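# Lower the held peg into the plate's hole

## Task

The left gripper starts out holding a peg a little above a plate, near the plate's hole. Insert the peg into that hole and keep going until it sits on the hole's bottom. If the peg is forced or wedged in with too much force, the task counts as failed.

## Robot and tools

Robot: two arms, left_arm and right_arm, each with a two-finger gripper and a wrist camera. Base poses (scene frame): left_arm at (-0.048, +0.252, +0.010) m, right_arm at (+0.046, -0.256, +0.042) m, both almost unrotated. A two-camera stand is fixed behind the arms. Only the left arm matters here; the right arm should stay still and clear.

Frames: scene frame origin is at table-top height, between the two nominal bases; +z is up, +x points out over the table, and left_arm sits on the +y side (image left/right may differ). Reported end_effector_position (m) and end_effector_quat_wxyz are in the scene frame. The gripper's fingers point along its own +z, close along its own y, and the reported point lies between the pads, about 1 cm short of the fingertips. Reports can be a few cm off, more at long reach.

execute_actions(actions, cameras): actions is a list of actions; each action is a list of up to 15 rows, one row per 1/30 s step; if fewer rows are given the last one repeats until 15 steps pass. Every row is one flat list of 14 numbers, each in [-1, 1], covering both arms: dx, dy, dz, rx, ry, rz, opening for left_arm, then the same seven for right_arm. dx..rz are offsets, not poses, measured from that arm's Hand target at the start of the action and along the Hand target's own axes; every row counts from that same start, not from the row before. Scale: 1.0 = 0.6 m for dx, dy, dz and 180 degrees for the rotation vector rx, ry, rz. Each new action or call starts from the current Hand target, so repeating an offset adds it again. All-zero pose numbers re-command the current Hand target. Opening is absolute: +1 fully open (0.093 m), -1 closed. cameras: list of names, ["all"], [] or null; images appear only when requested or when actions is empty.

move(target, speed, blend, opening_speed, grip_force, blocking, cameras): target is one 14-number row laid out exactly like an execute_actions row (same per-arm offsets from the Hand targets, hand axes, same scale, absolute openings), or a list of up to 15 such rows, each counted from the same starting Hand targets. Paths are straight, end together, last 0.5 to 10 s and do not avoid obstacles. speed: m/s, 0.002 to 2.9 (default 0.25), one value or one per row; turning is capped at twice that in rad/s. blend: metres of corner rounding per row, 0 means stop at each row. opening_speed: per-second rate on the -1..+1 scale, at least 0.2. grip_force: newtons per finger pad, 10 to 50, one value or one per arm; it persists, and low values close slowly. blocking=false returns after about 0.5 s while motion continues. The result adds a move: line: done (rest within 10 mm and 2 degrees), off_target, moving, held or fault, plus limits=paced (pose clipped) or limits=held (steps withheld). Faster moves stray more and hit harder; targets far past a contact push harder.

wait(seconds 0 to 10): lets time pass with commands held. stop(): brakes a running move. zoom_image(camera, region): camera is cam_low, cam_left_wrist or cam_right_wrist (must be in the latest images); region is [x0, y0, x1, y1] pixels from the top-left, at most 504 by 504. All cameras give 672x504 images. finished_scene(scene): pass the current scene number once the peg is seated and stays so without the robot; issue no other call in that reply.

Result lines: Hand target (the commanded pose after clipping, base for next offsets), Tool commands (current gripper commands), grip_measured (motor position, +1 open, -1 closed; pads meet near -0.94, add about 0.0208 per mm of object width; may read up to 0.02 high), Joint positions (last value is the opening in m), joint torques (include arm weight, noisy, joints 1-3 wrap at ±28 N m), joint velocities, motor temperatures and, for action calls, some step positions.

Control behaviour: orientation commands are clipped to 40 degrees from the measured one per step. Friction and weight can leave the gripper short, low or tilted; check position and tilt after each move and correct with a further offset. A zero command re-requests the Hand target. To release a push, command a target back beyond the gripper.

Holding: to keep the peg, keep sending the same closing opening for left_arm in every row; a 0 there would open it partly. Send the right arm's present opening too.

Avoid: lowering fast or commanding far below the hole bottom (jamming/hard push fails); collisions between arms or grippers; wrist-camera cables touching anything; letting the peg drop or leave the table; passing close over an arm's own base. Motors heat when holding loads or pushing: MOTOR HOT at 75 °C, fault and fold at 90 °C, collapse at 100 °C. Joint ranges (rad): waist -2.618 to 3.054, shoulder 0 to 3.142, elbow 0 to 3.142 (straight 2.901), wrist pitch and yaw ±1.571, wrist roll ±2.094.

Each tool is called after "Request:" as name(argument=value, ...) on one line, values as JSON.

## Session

Request:
move(target=[[0,0,-0.02,0,0,0,-0.9386,0.12,0.06,-0.06,-0.125,0,0,1],[0,0,-0.025,0,0,0,-0.9386,0.475,0.227,-0.233,-0.5,0,0,1]], cameras=["cam_left_wrist","cam_right_wrist"])

Request:
zoom_image(camera="cam_right_wrist", region=[110, 180, 290, 380])

Request:
zoom_image(camera="cam_left_wrist", region=[270, 190, 390, 290])

Scene clock: 4.80 s.
left_arm: end_effector_position=(+0.2583, +0.0954, +0.1503) grip_measured=-0.240 end_effector_quat_wxyz=(+0.053, +0.845, +0.532, +0.022) | right_arm: end_effector_position=(+0.2929, -0.1276, +0.1645) grip_measured=+1.000 end_effector_quat_wxyz=(+0.543, -0.458, +0.540, +0.451)
Joint positions: left_arm=[-0.499 1.738 1.529 -1.248 0.018 1.554 0.034] | right_arm=[-0.143 1.633 0.307 0.889 -1.563 -0.447 0.093]
Joint torques (N m): left_arm=[0.25 -8.9 8.29 0.07 0.16 0.06] | right_arm=[0.69 -3.23 3.54 1.47 -0.57 -0.04]
Motor temperatures (°C): left_arm=[28 35 36 27 29 30 32] | right_arm=[28 31 31 39 29 27 28]
Heat: left arm: 36 °C; right arm: 39 °C.
Hand target: left_arm +0.2580, +0.0956, +0.1656; +0.064, +0.845, +0.531, +0.028 | right_arm +0.2897, -0.1263, +0.1656; +0.512, -0.500, +0.500, +0.487
Off the commanded pose: left_arm 0.015 m, 1 deg | right_arm 0.004 m, 9 deg.
joint sent to its limit (right arm) — joint 5 (wrist yaw), lower limit. The joint targets are off in orientation, not in position.
move: off_target (left_arm, right_arm)
camera_calibration:
cam_left_wrist: T_world_to_cam=[[-0.895853, 0.426342, -0.125217, 0.211417], [0.380672, 0.881727, 0.278651, -0.173344], [0.229208, 0.201964, -0.952194, 0.151926], [0, 0, 0, 1]] pos_world=[0.220563, 0.032022, 0.219439]
cam_right_wrist: T_world_to_cam=[[0.978727, -0.204554, 0.0158675, -0.318997], [-0.0537828, -0.330428, -0.942297, 0.176599], [0.197994, 0.921398, -0.334401, 0.203269], [0, 0, 0, 1]] pos_world=[0.281462, -0.194191, 0.239443]
Images, in order (width x height): cam_left_wrist 672x504, cam_right_wrist 672x504.

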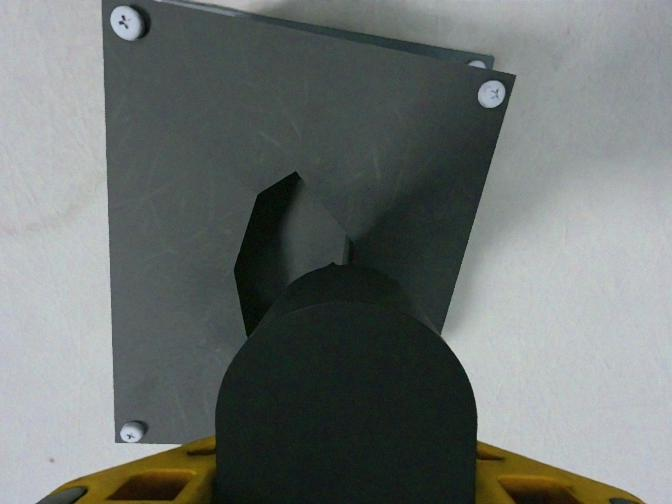

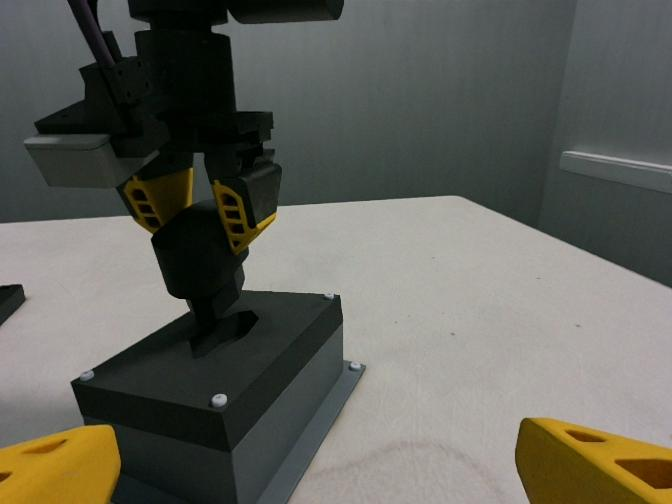

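Scaled by 2.520 from the camera's 672x504 image, which has a finer 960x720 frame.

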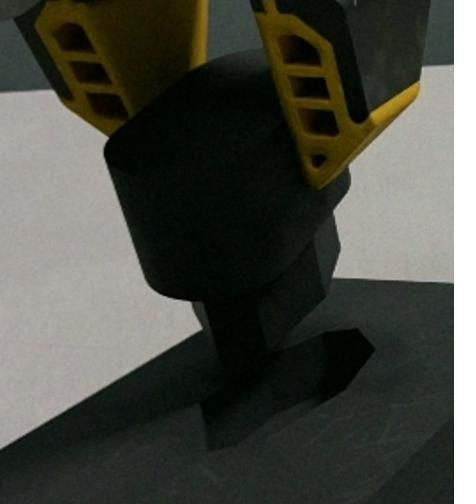

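Scaled by 4.200 from the camera's 672x504 image, which has a finer 960x720 frame.

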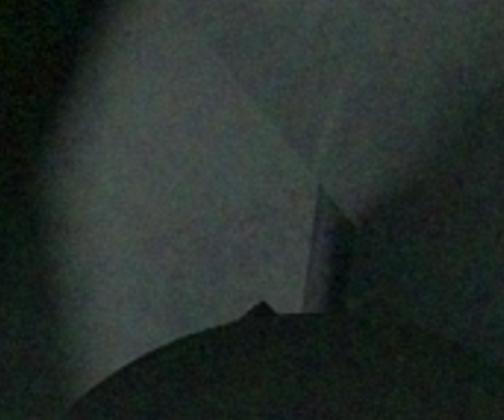

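Request:
move(target=[0.01,0,-0.015,0.0097,-0.078,0,-0.9386,0,0,0,0,0,0,1], cameras=["cam_left_wrist","cam_right_wrist"])

Request:
zoom_image(camera="cam_right_wrist", region=[110, 180, 290, 380])

Request:
zoom_image(camera="cam_left_wrist", region=[190, 150, 490, 400])

Scene clock: 20.00 s.
left_arm: end_effector_position=(+0.2602, +0.1040, +0.1683) grip_measured=-0.240 end_effector_quat_wxyz=(+0.112, +0.842, +0.523, -0.075) | right_arm: end_effector_position=(+0.2929, -0.1276, +0.1645) grip_measured=+1.000 end_effector_quat_wxyz=(+0.544, -0.458, +0.540, +0.451)
Joint positions: left_arm=[-0.356 1.757 1.604 -1.339 0.259 1.698 0.034] | right_arm=[-0.143 1.633 0.307 0.889 -1.563 -0.448 0.093]
Joint torques (N m): left_arm=[0.39 -6.41 8.17 -0.07 0.49 0.11] | right_arm=[0.65 -3.18 3.51 1.48 -0.57 -0.04]
Heat: left arm: 38 °C; right arm: 40 °C.
Hand target: left_arm +0.2596, +0.1018, +0.1743; +0.115, +0.842, +0.520, -0.084 | right_arm +0.2898, -0.1256, +0.1655; +0.544, -0.466, +0.531, +0.454 (not the last commanded pose)
Off the commanded pose: left_arm 0.007 m, 1 deg | right_arm 0.004 m, 9 deg.
joint sent to its limit (right arm) — joint 5 (wrist yaw), lower limit.
move: off_target (right_arm)
camera_calibration:
cam_left_wrist: T_world_to_cam=[[-0.898046, 0.422758, -0.121609, 0.212029], [0.418956, 0.906242, 0.0565749, -0.161802], [0.134124, -0.000141701, -0.990964, 0.219139], [0, 0, 0, 1]] pos_world=[0.228808, 0.057026, 0.252097]
cam_right_wrist: T_world_to_cam=[[0.978709, -0.204576, 0.0166511, -0.319085], [-0.0530468, -0.330478, -0.942322, 0.176382], [0.19828, 0.921375, -0.334294, 0.203179], [0, 0, 0, 1]] pos_world=[0.281361, -0.194191, 0.239444]
Images, in order (width x height): cam_left_wrist 672x504, cam_right_wrist 672x504.

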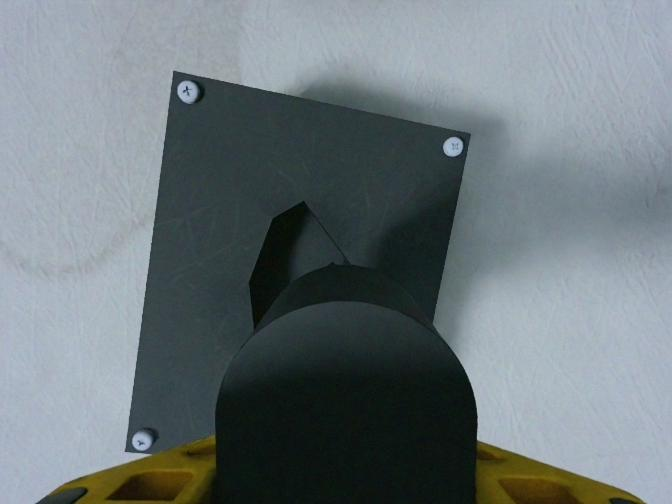

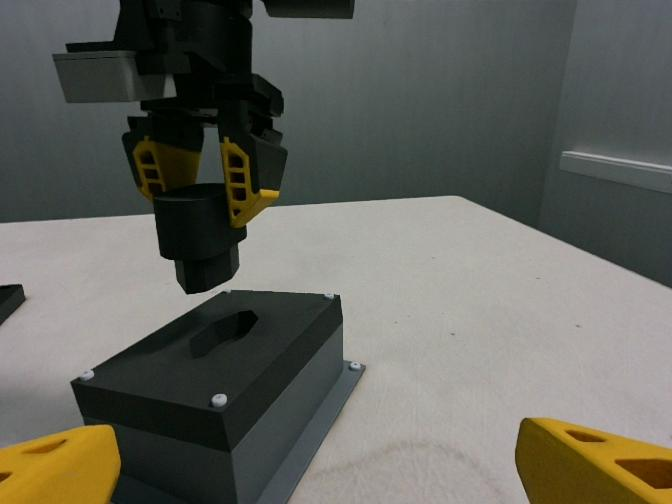

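Scaled by 2.520 from the camera's 672x504 image, which has a finer 960x720 frame.

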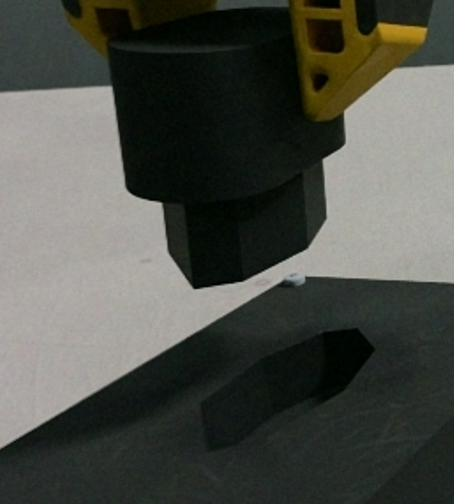

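Scaled by 1.680 from the camera's 672x504 image, which has a finer 960x720 frame.

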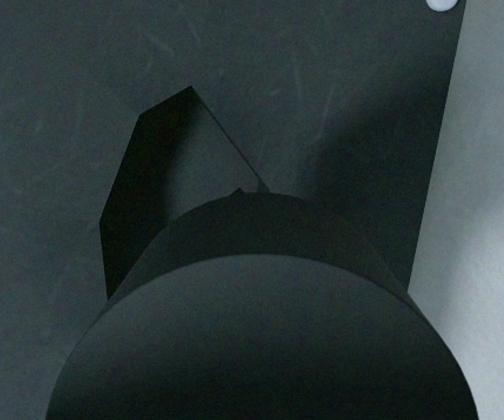

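Request:
move(target=[0.005,0.0016,0.0128,0.0167,-0.0068,0.0614,-0.9386,0,0,0,0,0,0,1], cameras=["cam_left_wrist","cam_right_wrist"])

Request:
zoom_image(camera="cam_right_wrist", region=[140, 220, 280, 380])

Request:
zoom_image(camera="cam_left_wrist", region=[230, 150, 410, 330])

Scene clock: 42.13 s.
left_arm: end_effector_position=(+0.2626, +0.1030, +0.1608) grip_measured=-0.240 end_effector_quat_wxyz=(+0.103, +0.891, +0.435, -0.085) | right_arm: end_effector_position=(+0.2929, -0.1276, +0.1645) grip_measured=+1.000 end_effector_quat_wxyz=(+0.544, -0.458, +0.540, +0.451)
Joint positions: left_arm=[-0.353 1.817 1.648 -1.379 0.267 1.913 0.034] | right_arm=[-0.143 1.633 0.307 0.889 -1.563 -0.448 0.093]
Joint torques (N m): left_arm=[0.53 -6.79 8.03 -0.14 0.5 0.17] | right_arm=[0.66 -3.19 3.51 1.49 -0.57 -0.05]
Motor temperatures (°C): left_arm=[28 38 41 27 30 30 32] | right_arm=[28 32 32 40 29 27 28]
Heat: left arm: 41 °C; right arm: 40 °C.
Hand target: left_arm +0.2616, +0.1018, +0.1662; +0.106, +0.890, +0.432, -0.095 | right_arm +0.2898, -0.1256, +0.1655; +0.544, -0.466, +0.531, +0.454
Off the commanded pose: left_arm 0.006 m, 1 deg | right_arm 0.004 m, 1 deg.
joint sent to its limit (right arm) — joint 5 (wrist yaw), lower limit. The joint targets still meet the commanded pose.
move: done
camera_calibration:
cam_left_wrist: T_world_to_cam=[[-0.793561, 0.596181, -0.121774, 0.168544], [0.593818, 0.802442, 0.0588809, -0.197062], [0.13282, -0.0255861, -0.99081, 0.214339], [0, 0, 0, 1]] pos_world=[0.2223, 0.0631319, 0.244497]
cam_right_wrist: T_world_to_cam=[[0.978709, -0.204576, 0.0166511, -0.319085], [-0.0530468, -0.330478, -0.942322, 0.176382], [0.19828, 0.921375, -0.334294, 0.203179], [0, 0, 0, 1]] pos_world=[0.281361, -0.194191, 0.239444]
Images, in order (width x height): cam_left_wrist 672x504, cam_right_wrist 672x504.

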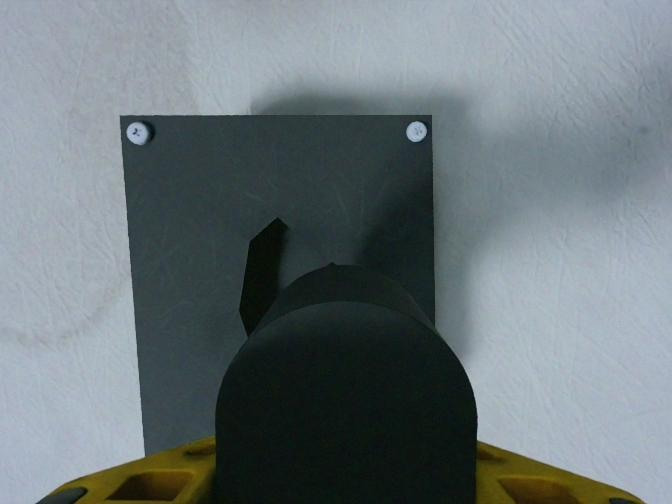

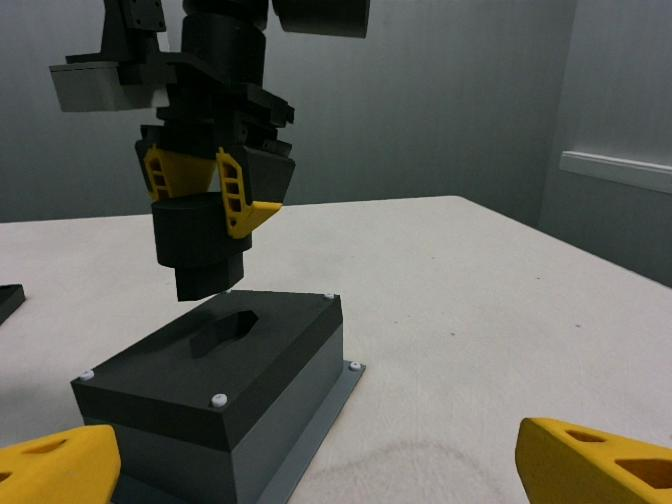

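Scaled by 3.150 from the camera's 672x504 image, which has a finer 960x720 frame.

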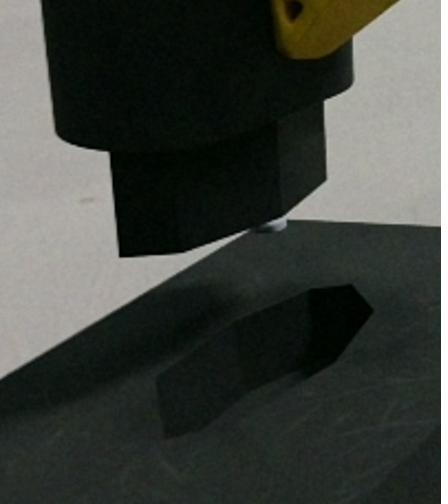

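Scaled by 2.800 from the camera's 672x504 image, which has a finer 960x720 frame.

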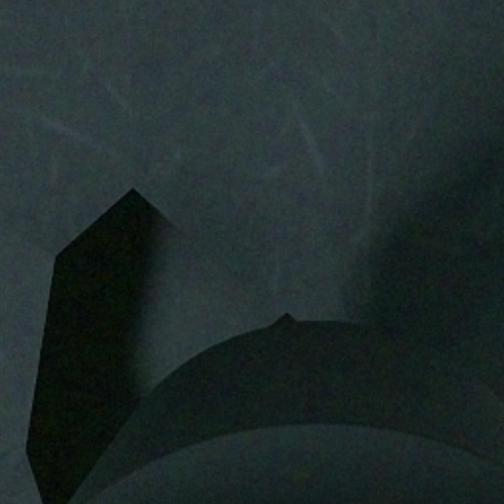

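Request:
move(target=[-0.0268,0.0387,0.0117,0,0.029,0,-0.9386,0,0,0,0,0,0,1], cameras=["cam_left_wrist","cam_right_wrist"])

Request:
zoom_image(camera="cam_right_wrist", region=[140, 240, 280, 380])

Request:
zoom_image(camera="cam_left_wrist", region=[250, 190, 400, 310])

Scene clock: 59.47 s.
left_arm: end_effector_position=(+0.2646, +0.0759, +0.1616) grip_measured=-0.240 end_effector_quat_wxyz=(+0.082, +0.895, +0.435, -0.059) | right_arm: end_effector_position=(+0.2929, -0.1276, +0.1645) grip_measured=+1.000 end_effector_quat_wxyz=(+0.544, -0.458, +0.540, +0.451)
Joint positions: left_arm=[-0.456 1.855 1.71 -1.376 0.196 1.81 0.034] | right_arm=[-0.143 1.633 0.307 0.889 -1.563 -0.448 0.093]
Joint torques (N m): left_arm=[0.18 -7.09 8.08 0.15 0.25 0] | right_arm=[0.66 -3.18 3.52 1.49 -0.57 -0.05]
Heat: left arm: 41 °C; right arm: 41 °C.
Hand target: left_arm +0.2696, +0.0738, +0.1662; +0.086, +0.894, +0.437, -0.054 | right_arm +0.2898, -0.1256, +0.1655; +0.544, -0.466, +0.531, +0.454
Off the commanded pose: left_arm 0.007 m, 1 deg | right_arm 0.004 m, 1 deg.
joint sent to its limit (right arm) — joint 5 (wrist yaw), lower limit. The joint targets still meet the commanded pose.
move: done
camera_calibration:
cam_left_wrist: T_world_to_cam=[[-0.789959, 0.603965, -0.105792, 0.182134], [0.59209, 0.796215, 0.124383, -0.186241], [0.159357, 0.0356188, -0.986578, 0.201847], [0, 0, 0, 1]] pos_world=[0.221984, 0.0310953, 0.241571]
cam_right_wrist: T_world_to_cam=[[0.978709, -0.204576, 0.0166511, -0.319085], [-0.0530468, -0.330478, -0.942322, 0.176382], [0.19828, 0.921375, -0.334294, 0.203179], [0, 0, 0, 1]] pos_world=[0.281361, -0.194191, 0.239444]
Images, in order (width x height): cam_left_wrist 672x504, cam_right_wrist 672x504.

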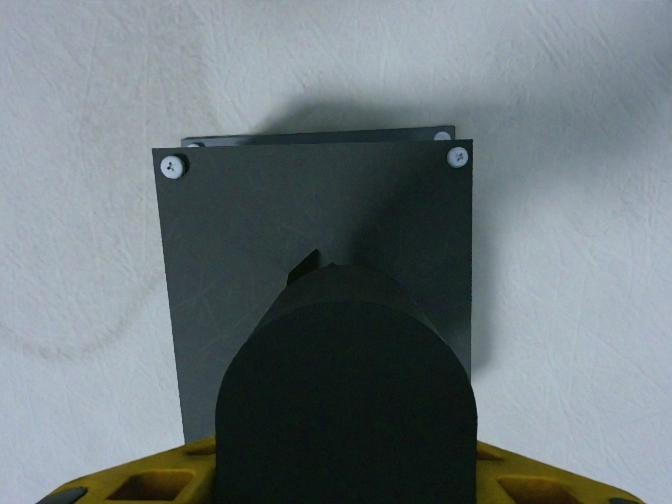

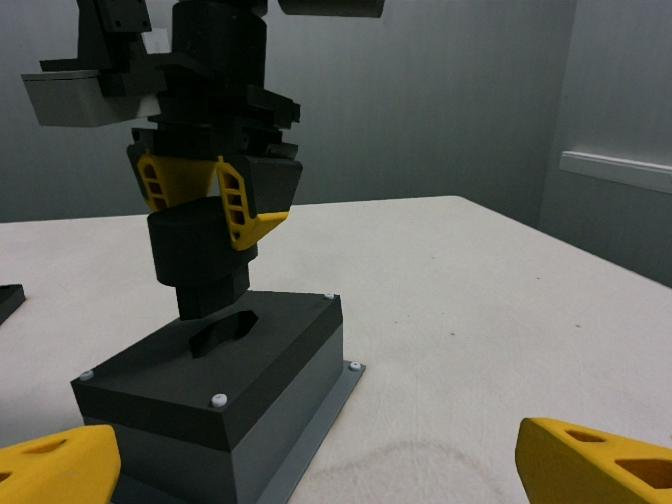

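Scaled by 3.600 from the camera's 672x504 image, which has a finer 960x720 frame.

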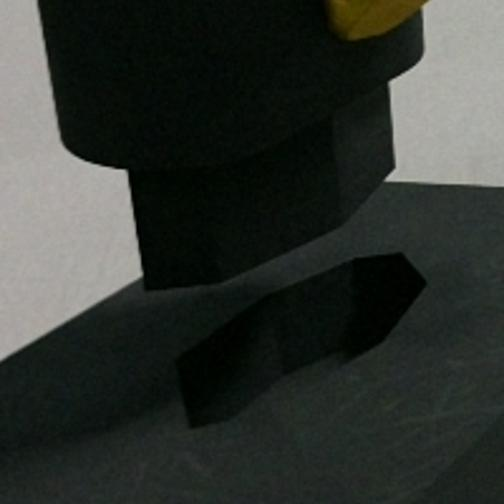

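Scaled by 3.360 from the camera's 672x504 image, which has a finer 960x720 frame.

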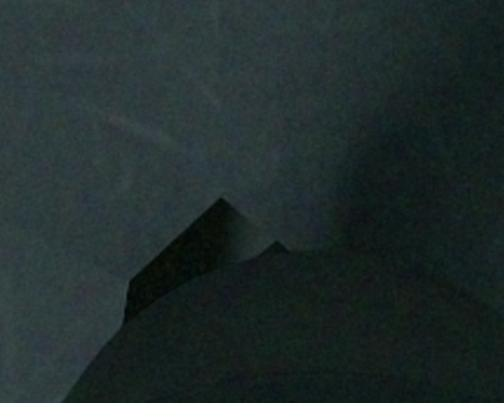

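Request:
move(target=[0.0041,0.006,0.0229,0,-0.011,0,-0.9386,0,0,0,0,0,0,1], speed=0.12, cameras=["cam_left_wrist","cam_right_wrist"])

Request:
zoom_image(camera="cam_right_wrist", region=[140, 240, 280, 380])

Request:
zoom_image(camera="cam_left_wrist", region=[250, 190, 400, 310])

Scene clock: 84.93 s.
left_arm: end_effector_position=(+0.2728, +0.0720, +0.1535) grip_measured=-0.240 end_effector_quat_wxyz=(+0.089, +0.893, +0.437, -0.063) | right_arm: end_effector_position=(+0.2929, -0.1276, +0.1645) grip_measured=+1.000 end_effector_quat_wxyz=(+0.544, -0.458, +0.540, +0.451)
Joint positions: left_arm=[-0.45 1.881 1.71 -1.343 0.211 1.81 0.034] | right_arm=[-0.143 1.633 0.307 0.889 -1.563 -0.448 0.093]
Joint torques (N m): left_arm=[0.64 -7.41 6.2 0.16 0.43 0.15] | right_arm=[0.65 -3.18 3.51 1.49 -0.57 -0.04]
Heat: left arm: 41 °C; right arm: 41 °C.
Hand target: left_arm +0.2737, +0.0707, +0.1527; +0.094, +0.893, +0.435, -0.070 | right_arm +0.2898, -0.1256, +0.1655; +0.544, -0.466, +0.531, +0.454
Off the commanded pose: left_arm 0.002 m, 1 deg | right_arm 0.004 m, 1 deg.
joint sent to its limit (right arm) — joint 5 (wrist yaw), lower limit. The joint targets still meet the commanded pose.
move: done
camera_calibration:
cam_left_wrist: T_world_to_cam=[[-0.793303, 0.597592, -0.116423, 0.193126], [0.587546, 0.801563, 0.110849, -0.184023], [0.159563, 0.0195332, -0.986994, 0.19392], [0, 0, 0, 1]] pos_world=[0.230387, 0.0283074, 0.234281]
cam_right_wrist: T_world_to_cam=[[0.978709, -0.204576, 0.0166511, -0.319085], [-0.0530468, -0.330478, -0.942322, 0.176382], [0.19828, 0.921375, -0.334294, 0.203179], [0, 0, 0, 1]] pos_world=[0.281361, -0.194191, 0.239444]
Images, in order (width x height): cam_left_wrist 672x504, cam_right_wrist 672x504.

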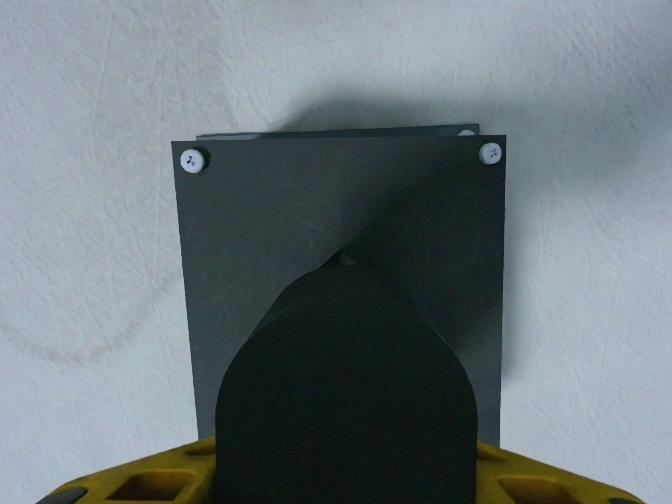

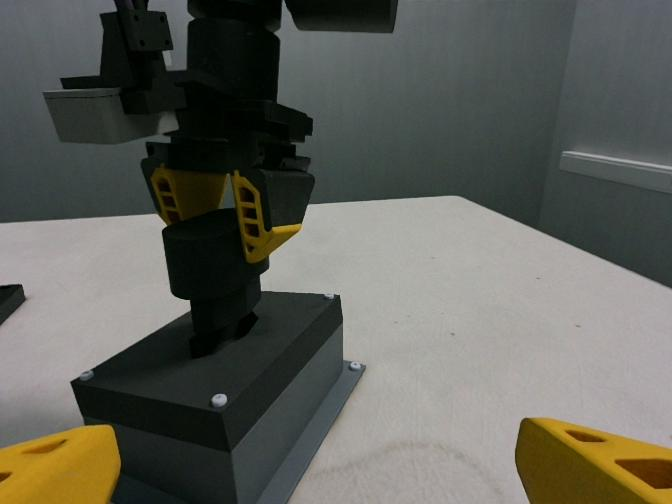

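Scaled by 3.600 from the camera's 672x504 image, which has a finer 960x720 frame.

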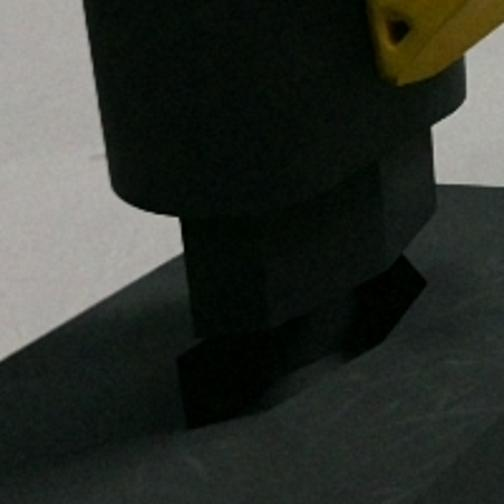

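Scaled by 3.360 from the camera's 672x504 image, which has a finer 960x720 frame.

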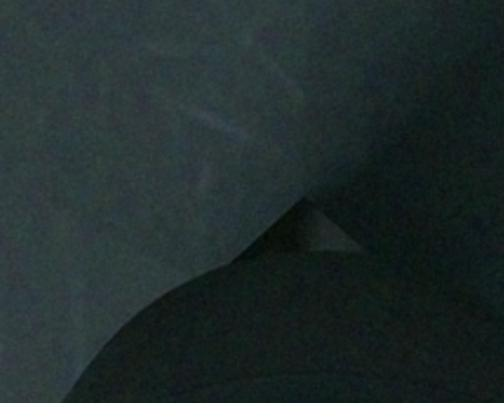

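Request:
move(target=[-0.0019,-0.0043,0.0145,0,0,0,-0.9386,0,0,0,0,0,0,1], speed=0.05, cameras=["cam_left_wrist","cam_right_wrist"])

Request:
zoom_image(camera="cam_right_wrist", region=[140, 240, 280, 380])

Request:
zoom_image(camera="cam_left_wrist", region=[250, 190, 400, 310])

Scene clock: 115.97 s.
left_arm: end_effector_position=(+0.2726, +0.0720, +0.1432) grip_measured=-0.240 end_effector_quat_wxyz=(+0.089, +0.893, +0.437, -0.064) | right_arm: end_effector_position=(+0.2929, -0.1276, +0.1645) grip_measured=+1.000 end_effector_quat_wxyz=(+0.544, -0.458, +0.540, +0.451)
Joint positions: left_arm=[-0.45 1.881 1.669 -1.304 0.212 1.81 0.034] | right_arm=[-0.143 1.633 0.307 0.889 -1.563 -0.448 0.093]
Joint torques (N m): left_arm=[0.05 -8.38 5.67 0.3 0.45 0.07] | right_arm=[0.65 -3.18 3.51 1.49 -0.57 -0.05]
Heat: left arm: 40 °C; right arm: 41 °C.
Hand target: left_arm +0.2705, +0.0694, +0.1442; +0.094, +0.893, +0.435, -0.070 | right_arm +0.2898, -0.1256, +0.1655; +0.544, -0.466, +0.531, +0.454
Off the commanded pose: left_arm 0.003 m, 1 deg | right_arm 0.004 m, 1 deg.
joint sent to its limit (right arm) — joint 5 (wrist yaw), lower limit. The joint targets still meet the commanded pose.
move: done
camera_calibration:
cam_left_wrist: T_world_to_cam=[[-0.793609, 0.597642, -0.11406, 0.191607], [0.587863, 0.801518, 0.10948, -0.182626], [0.156851, 0.019833, -0.987423, 0.184451], [0, 0, 0, 1]] pos_world=[0.230489, 0.0282072, 0.22398]
cam_right_wrist: T_world_to_cam=[[0.978709, -0.204576, 0.0166511, -0.319085], [-0.0530468, -0.330478, -0.942322, 0.176382], [0.19828, 0.921375, -0.334294, 0.203179], [0, 0, 0, 1]] pos_world=[0.281361, -0.194191, 0.239444]
Images, in order (width x height): cam_left_wrist 672x504, cam_right_wrist 672x504.

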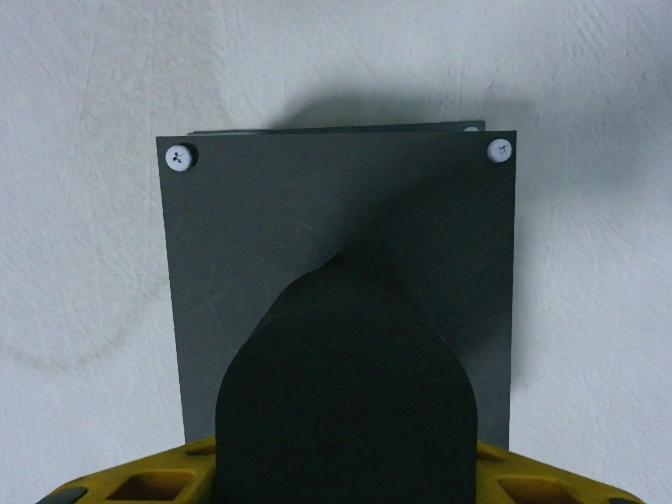

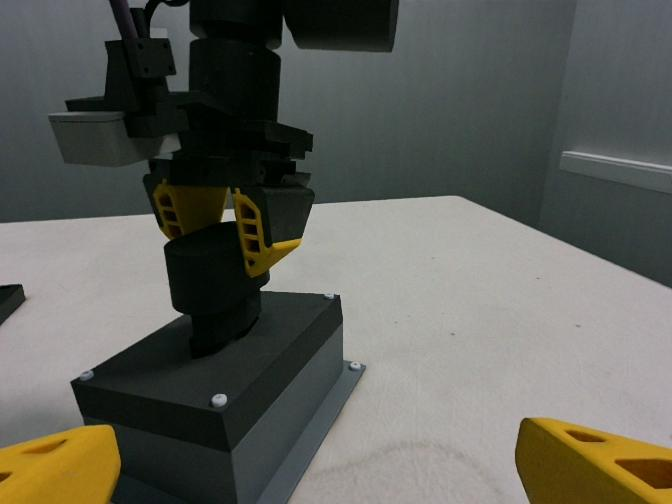

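Scaled by 3.600 from the camera's 672x504 image, which has a finer 960x720 frame.

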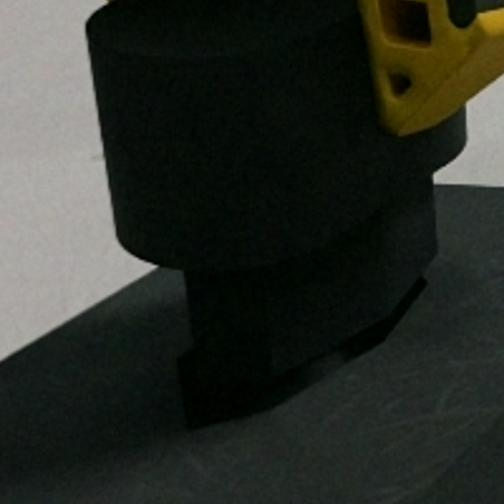

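Scaled by 3.360 from the camera's 672x504 image, which has a finer 960x720 frame.

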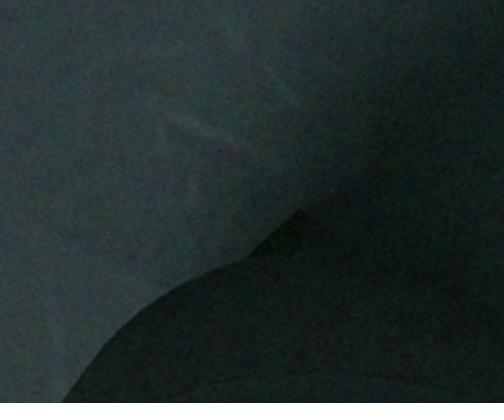

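Request:
move(target=[[-0.0070,-0.0035,-0.028,0,0,0,-0.9386,0,0,0,0,0,0,1],[-0.0057,-0.0022,-0.0035,0,0,0,-0.9386,0,0,0,0,0,0,1]], speed=0.05, cameras=["cam_left_wrist","cam_right_wrist"])

Request:
zoom_image(camera="cam_right_wrist", region=[140, 240, 280, 380])

Request:
zoom_image(camera="cam_left_wrist", region=[250, 190, 400, 310])

Scene clock: 123.70 s.
left_arm: end_effector_position=(+0.2704, +0.0716, +0.1426) grip_measured=-0.240 end_effector_quat_wxyz=(+0.086, +0.893, +0.436, -0.066) | right_arm: end_effector_position=(+0.2929, -0.1276, +0.1645) grip_measured=+1.000 end_effector_quat_wxyz=(+0.544, -0.458, +0.540, +0.451)
Joint positions: left_arm=[-0.453 1.881 1.667 -1.31 0.212 1.81 0.034] | right_arm=[-0.143 1.633 0.307 0.889 -1.563 -0.448 0.093]
Joint torques (N m): left_arm=[-0.18 -9.16 5.76 0.21 0.44 0.02] | right_arm=[0.65 -3.18 3.49 1.49 -0.57 -0.04]
Heat: left arm: 40 °C; right arm: 41 °C.
Hand target: left_arm +0.2674, +0.0681, +0.1468; +0.094, +0.893, +0.435, -0.070 | right_arm +0.2898, -0.1256, +0.1655; +0.544, -0.466, +0.531, +0.454
Off the commanded pose: left_arm 0.006 m, 1 deg | right_arm 0.004 m, 1 deg.
joint sent to its limit (right arm) — joint 5 (wrist yaw), lower limit. The joint targets still meet the commanded pose.
move: done
camera_calibration:
cam_left_wrist: T_world_to_cam=[[-0.792519, 0.600462, -0.106579, 0.188356], [0.591124, 0.799338, 0.10785, -0.181383], [0.149952, 0.0224717, -0.988438, 0.18609], [0, 0, 0, 1]] pos_world=[0.228591, 0.0277042, 0.223576]
cam_right_wrist: T_world_to_cam=[[0.978709, -0.204576, 0.0166511, -0.319085], [-0.0530468, -0.330478, -0.942322, 0.176382], [0.19828, 0.921375, -0.334294, 0.203179], [0, 0, 0, 1]] pos_world=[0.281361, -0.194191, 0.239444]
Images, in order (width x height): cam_left_wrist 672x504, cam_right_wrist 672x504.

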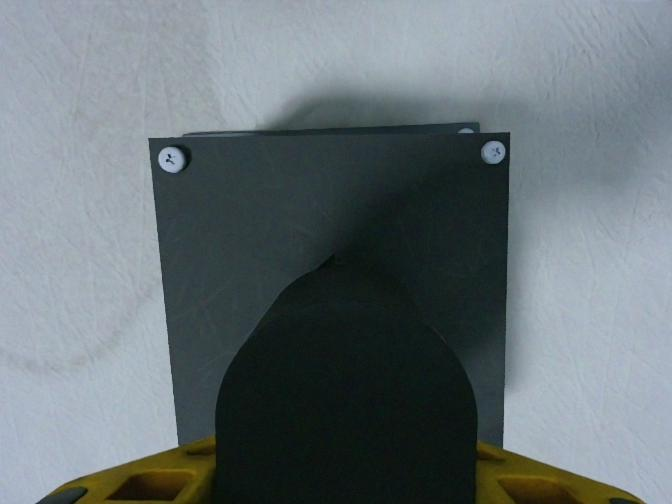

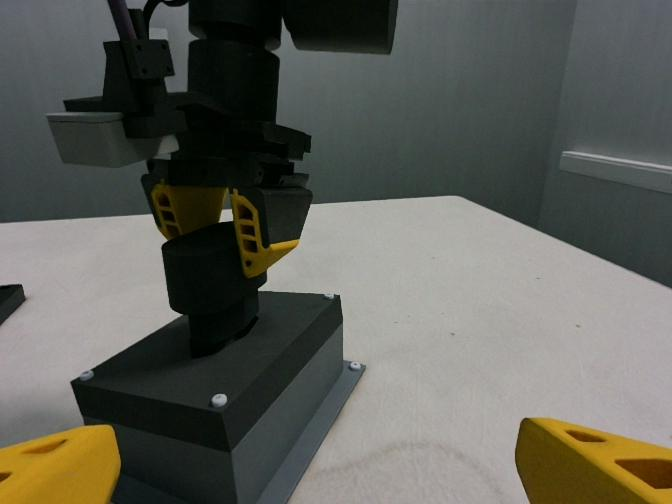

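Scaled by 3.600 from the camera's 672x504 image, which has a finer 960x720 frame.

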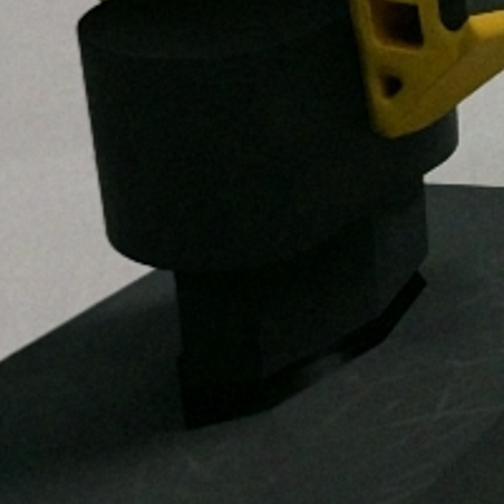

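Scaled by 3.360 from the camera's 672x504 image, which has a finer 960x720 frame.

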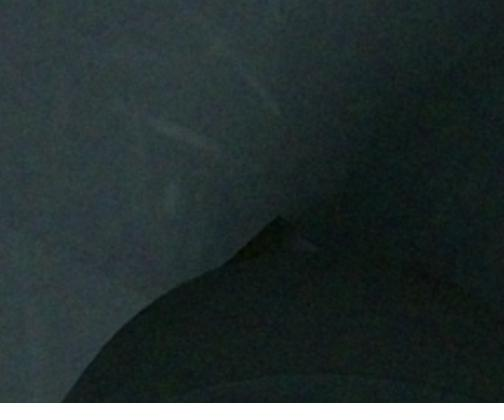

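Request:
move(target=[[0.0011,-0.0016,-0.012,0,0,0,-0.9386,0,0,0,0,0,0,1],[0.0011,-0.0016,0.0192,0,0,0,-0.9386,0,0,0,0,0,0,1]], speed=0.05, cameras=["cam_left_wrist","cam_right_wrist"])

Request:
zoom_image(camera="cam_right_wrist", region=[140, 240, 280, 380])

Request:
zoom_image(camera="cam_left_wrist", region=[250, 190, 400, 310])

Scene clock: 134.40 s.
left_arm: end_effector_position=(+0.2677, +0.0709, +0.1333) grip_measured=-0.240 end_effector_quat_wxyz=(+0.084, +0.892, +0.438, -0.072) | right_arm: end_effector_position=(+0.2929, -0.1276, +0.1645) grip_measured=+1.000 end_effector_quat_wxyz=(+0.544, -0.458, +0.540, +0.451)
Joint positions: left_arm=[-0.455 1.881 1.629 -1.282 0.22 1.806 0.034] | right_arm=[-0.143 1.633 0.307 0.889 -1.563 -0.448 0.093]
Joint torques (N m): left_arm=[-0.5 -9.25 4.94 0.36 0.35 0.02] | right_arm=[0.65 -3.19 3.51 1.48 -0.57 -0.05]
Heat: left arm: 40 °C; right arm: 41 °C.
Hand target: left_arm +0.2666, +0.0665, +0.1354; +0.094, +0.893, +0.435, -0.070 | right_arm +0.2898, -0.1256, +0.1655; +0.544, -0.466, +0.531, +0.454
Off the commanded pose: left_arm 0.005 m, 1 deg | right_arm 0.004 m, 1 deg.
joint sent to its limit (right arm) — joint 5 (wrist yaw), lower limit. The joint targets still meet the commanded pose.
move: done
camera_calibration:
cam_left_wrist: T_world_to_cam=[[-0.795163, 0.598315, -0.0986637, 0.185513], [0.590548, 0.801018, 0.0981034, -0.176996], [0.137728, 0.0197426, -0.990273, 0.181066], [0, 0, 0, 1]] pos_world=[0.227099, 0.0272069, 0.214973]
cam_right_wrist: T_world_to_cam=[[0.978709, -0.204576, 0.0166511, -0.319085], [-0.0530468, -0.330478, -0.942322, 0.176382], [0.19828, 0.921375, -0.334294, 0.203179], [0, 0, 0, 1]] pos_world=[0.281361, -0.194191, 0.239444]
Images, in order (width x height): cam_left_wrist 672x504, cam_right_wrist 672x504.

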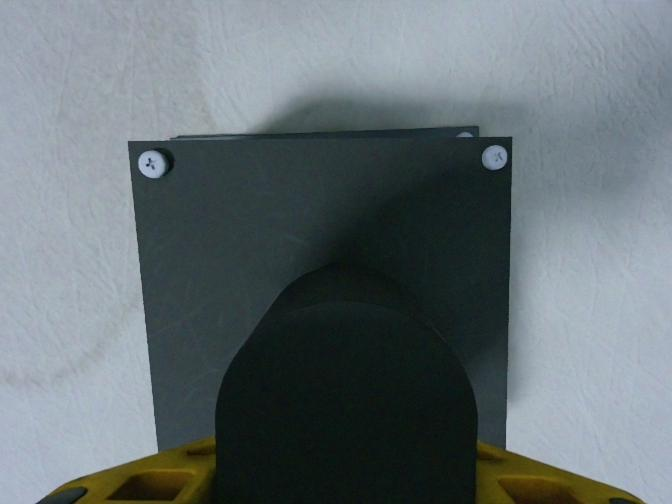

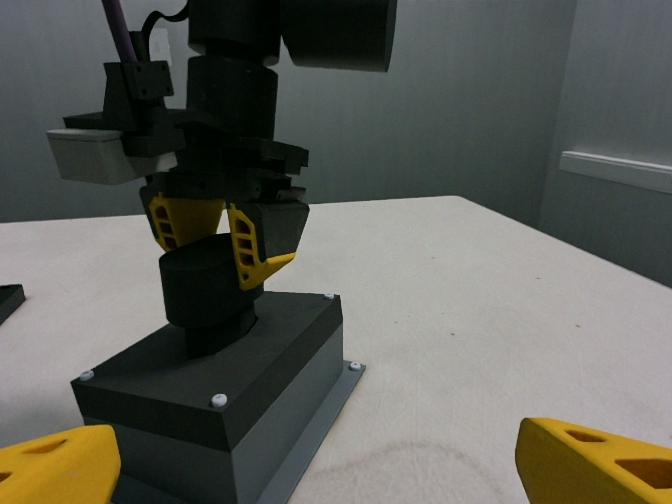

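Scaled by 3.600 from the camera's 672x504 image, which has a finer 960x720 frame.

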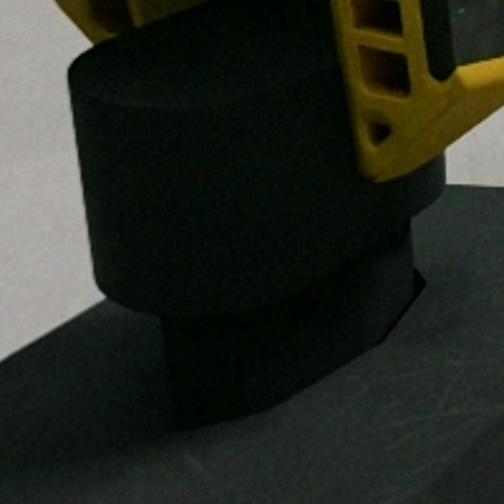

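Scaled by 3.360 from the camera's 672x504 image, which has a finer 960x720 frame.

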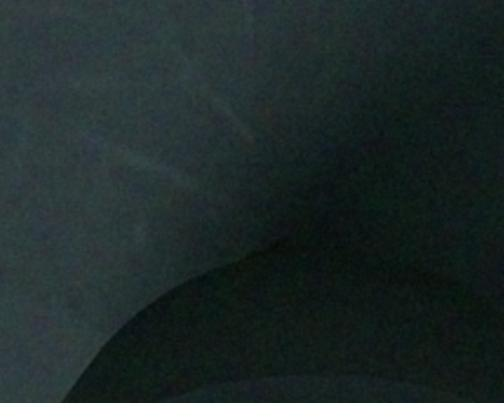

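Request:
move(target=[[0.0012,0.0031,-0.034,0,0,0,-0.9386,0,0,0,0,0,0,1],[0.0012,0.0031,0.002,0,0,0,-0.9386,0,0,0,0,0,0,1]], speed=0.06, cameras=["cam_left_wrist","cam_right_wrist"])

Request:
zoom_image(camera="cam_right_wrist", region=[140, 240, 280, 380])

Request:
zoom_image(camera="cam_left_wrist", region=[250, 190, 400, 310])

Scene clock: 142.43 s.
left_arm: end_effector_position=(+0.2680, +0.0700, +0.1348) grip_measured=-0.240 end_effector_quat_wxyz=(+0.086, +0.892, +0.437, -0.072) | right_arm: end_effector_position=(+0.2929, -0.1276, +0.1645) grip_measured=+1.000 end_effector_quat_wxyz=(+0.544, -0.458, +0.540, +0.451)
Joint positions: left_arm=[-0.455 1.881 1.635 -1.284 0.222 1.806 0.034] | right_arm=[-0.143 1.633 0.307 0.889 -1.563 -0.448 0.093]
Joint torques (N m): left_arm=[-0.43 -8.51 5.01 0.4 0.33 0.01] | right_arm=[0.65 -3.19 3.52 1.48 -0.57 -0.04]
Heat: left arm: 41 °C; right arm: 42 °C.
Hand target: left_arm +0.2685, +0.0657, +0.1342; +0.094, +0.893, +0.435, -0.070 | right_arm +0.2898, -0.1256, +0.1655; +0.544, -0.466, +0.531, +0.454
Off the commanded pose: left_arm 0.004 m, 1 deg | right_arm 0.004 m, 1 deg.
joint sent to its limit (right arm) — joint 5 (wrist yaw), lower limit. The joint targets still meet the commanded pose.
move: done
camera_calibration:
cam_left_wrist: T_world_to_cam=[[-0.794677, 0.598378, -0.102136, 0.186827], [0.590825, 0.801053, 0.0961238, -0.176427], [0.139334, 0.0160432, -0.990115, 0.182337], [0, 0, 0, 1]] pos_world=[0.227298, 0.0266088, 0.216575]
cam_right_wrist: T_world_to_cam=[[0.978709, -0.204576, 0.0166511, -0.319085], [-0.0530468, -0.330478, -0.942322, 0.176382], [0.19828, 0.921375, -0.334294, 0.203179], [0, 0, 0, 1]] pos_world=[0.281361, -0.194191, 0.239444]
Images, in order (width x height): cam_left_wrist 672x504, cam_right_wrist 672x504.

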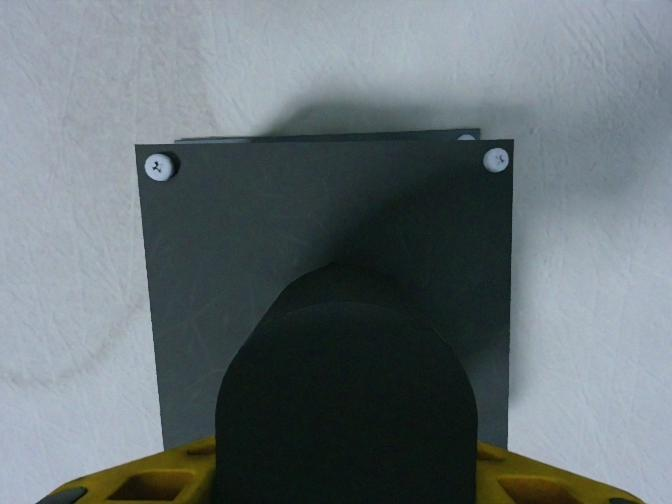

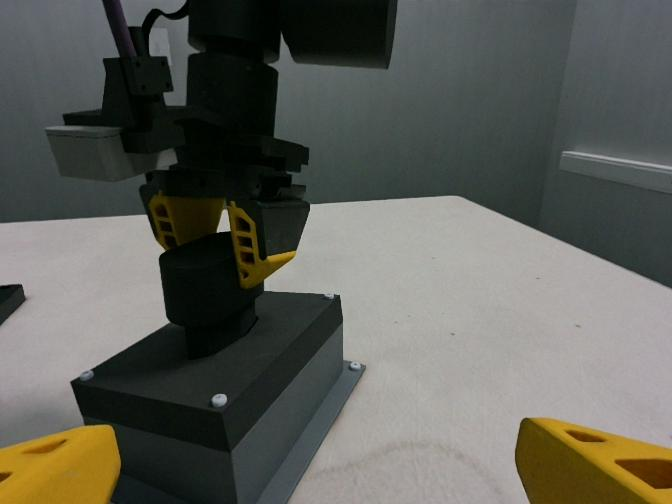

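Scaled by 3.600 from the camera's 672x504 image, which has a finer 960x720 frame.

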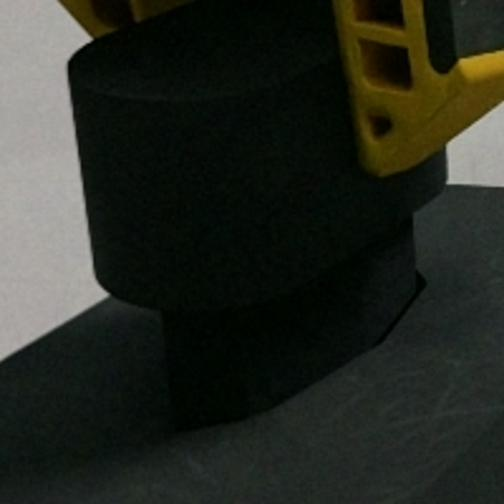

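Scaled by 3.360 from the camera's 672x504 image, which has a finer 960x720 frame.

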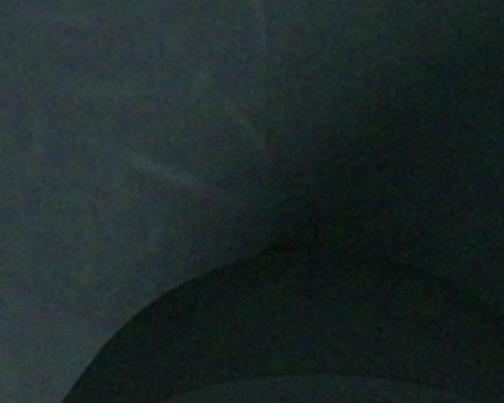

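Request:
move(target=[[0.004,0.005,-0.034,0,0,0,-0.9386,0,0,0,0,0,0,1],[0.0022,0.0028,0.0015,0,0,0,-0.9386,0,0,0,0,0,0,1]], speed=0.06, cameras=["cam_left_wrist","cam_right_wrist"])

Request:
zoom_image(camera="cam_right_wrist", region=[140, 240, 280, 380])

Request:
zoom_image(camera="cam_left_wrist", region=[250, 190, 400, 310])

Scene clock: 150.60 s.
left_arm: end_effector_position=(+0.2696, +0.0692, +0.1361) grip_measured=-0.240 end_effector_quat_wxyz=(+0.089, +0.893, +0.436, -0.070) | right_arm: end_effector_position=(+0.2929, -0.1276, +0.1645) grip_measured=+1.000 end_effector_quat_wxyz=(+0.544, -0.458, +0.540, +0.451)
Joint positions: left_arm=[-0.455 1.881 1.639 -1.281 0.223 1.808 0.034] | right_arm=[-0.143 1.633 0.307 0.889 -1.563 -0.448 0.093]
Joint torques (N m): left_arm=[-0.25 -7.92 5.11 0.4 0.32 0] | right_arm=[0.68 -3.19 3.52 1.49 -0.57 -0.05]
Heat: left arm: 41 °C; right arm: 42 °C.
Hand target: left_arm +0.2706, +0.0654, +0.1333; +0.094, +0.893, +0.435, -0.070 | right_arm +0.2898, -0.1256, +0.1655; +0.544, -0.466, +0.531, +0.454
Off the commanded pose: left_arm 0.005 m, 1 deg | right_arm 0.004 m, 1 deg.
joint sent to its limit (right arm) — joint 5 (wrist yaw), lower limit. The joint targets still meet the commanded pose.
move: done
camera_calibration:
cam_left_wrist: T_world_to_cam=[[-0.792809, 0.599538, -0.109581, 0.189053], [0.591689, 0.800249, 0.0974954, -0.177217], [0.146144, 0.0124574, -0.989185, 0.18165], [0, 0, 0, 1]] pos_world=[0.228193, 0.0262099, 0.21768]
cam_right_wrist: T_world_to_cam=[[0.978709, -0.204576, 0.0166511, -0.319085], [-0.0530468, -0.330478, -0.942322, 0.176382], [0.19828, 0.921375, -0.334294, 0.203179], [0, 0, 0, 1]] pos_world=[0.281361, -0.194191, 0.239444]
Images, in order (width x height): cam_left_wrist 672x504, cam_right_wrist 672x504.

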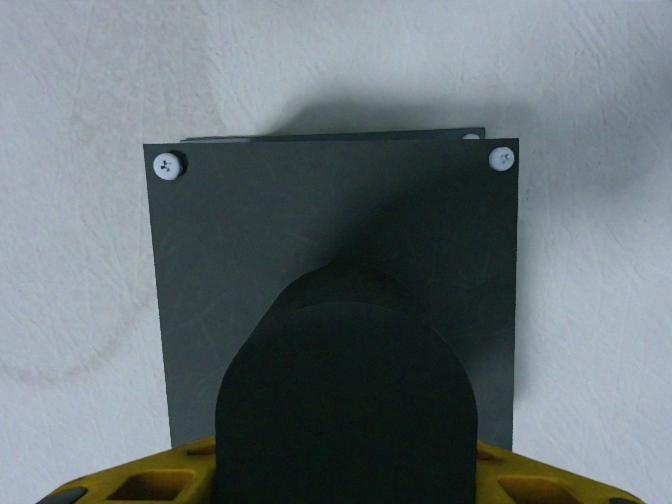

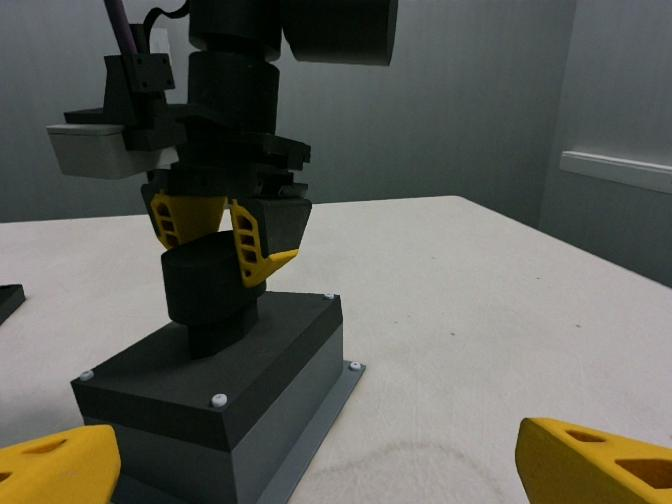

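Scaled by 3.600 from the camera's 672x504 image, which has a finer 960x720 frame.

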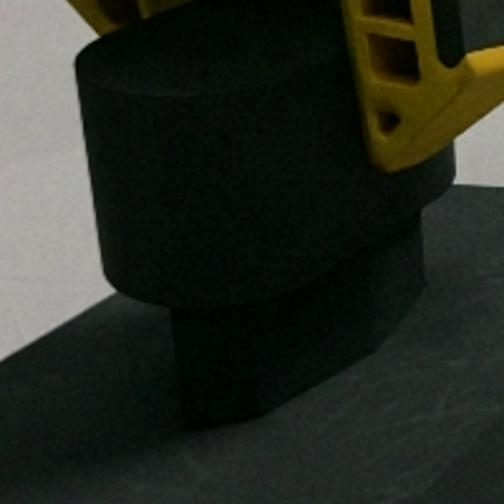

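Scaled by 3.360 from the camera's 672x504 image, which has a finer 960x720 frame.

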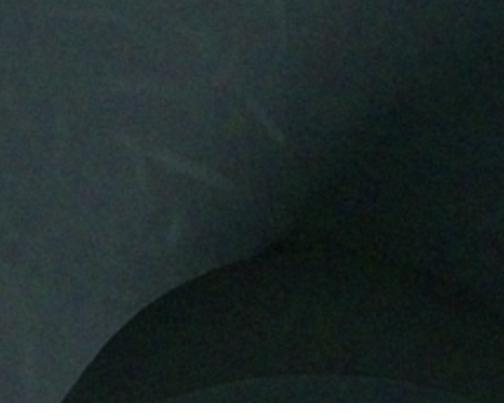

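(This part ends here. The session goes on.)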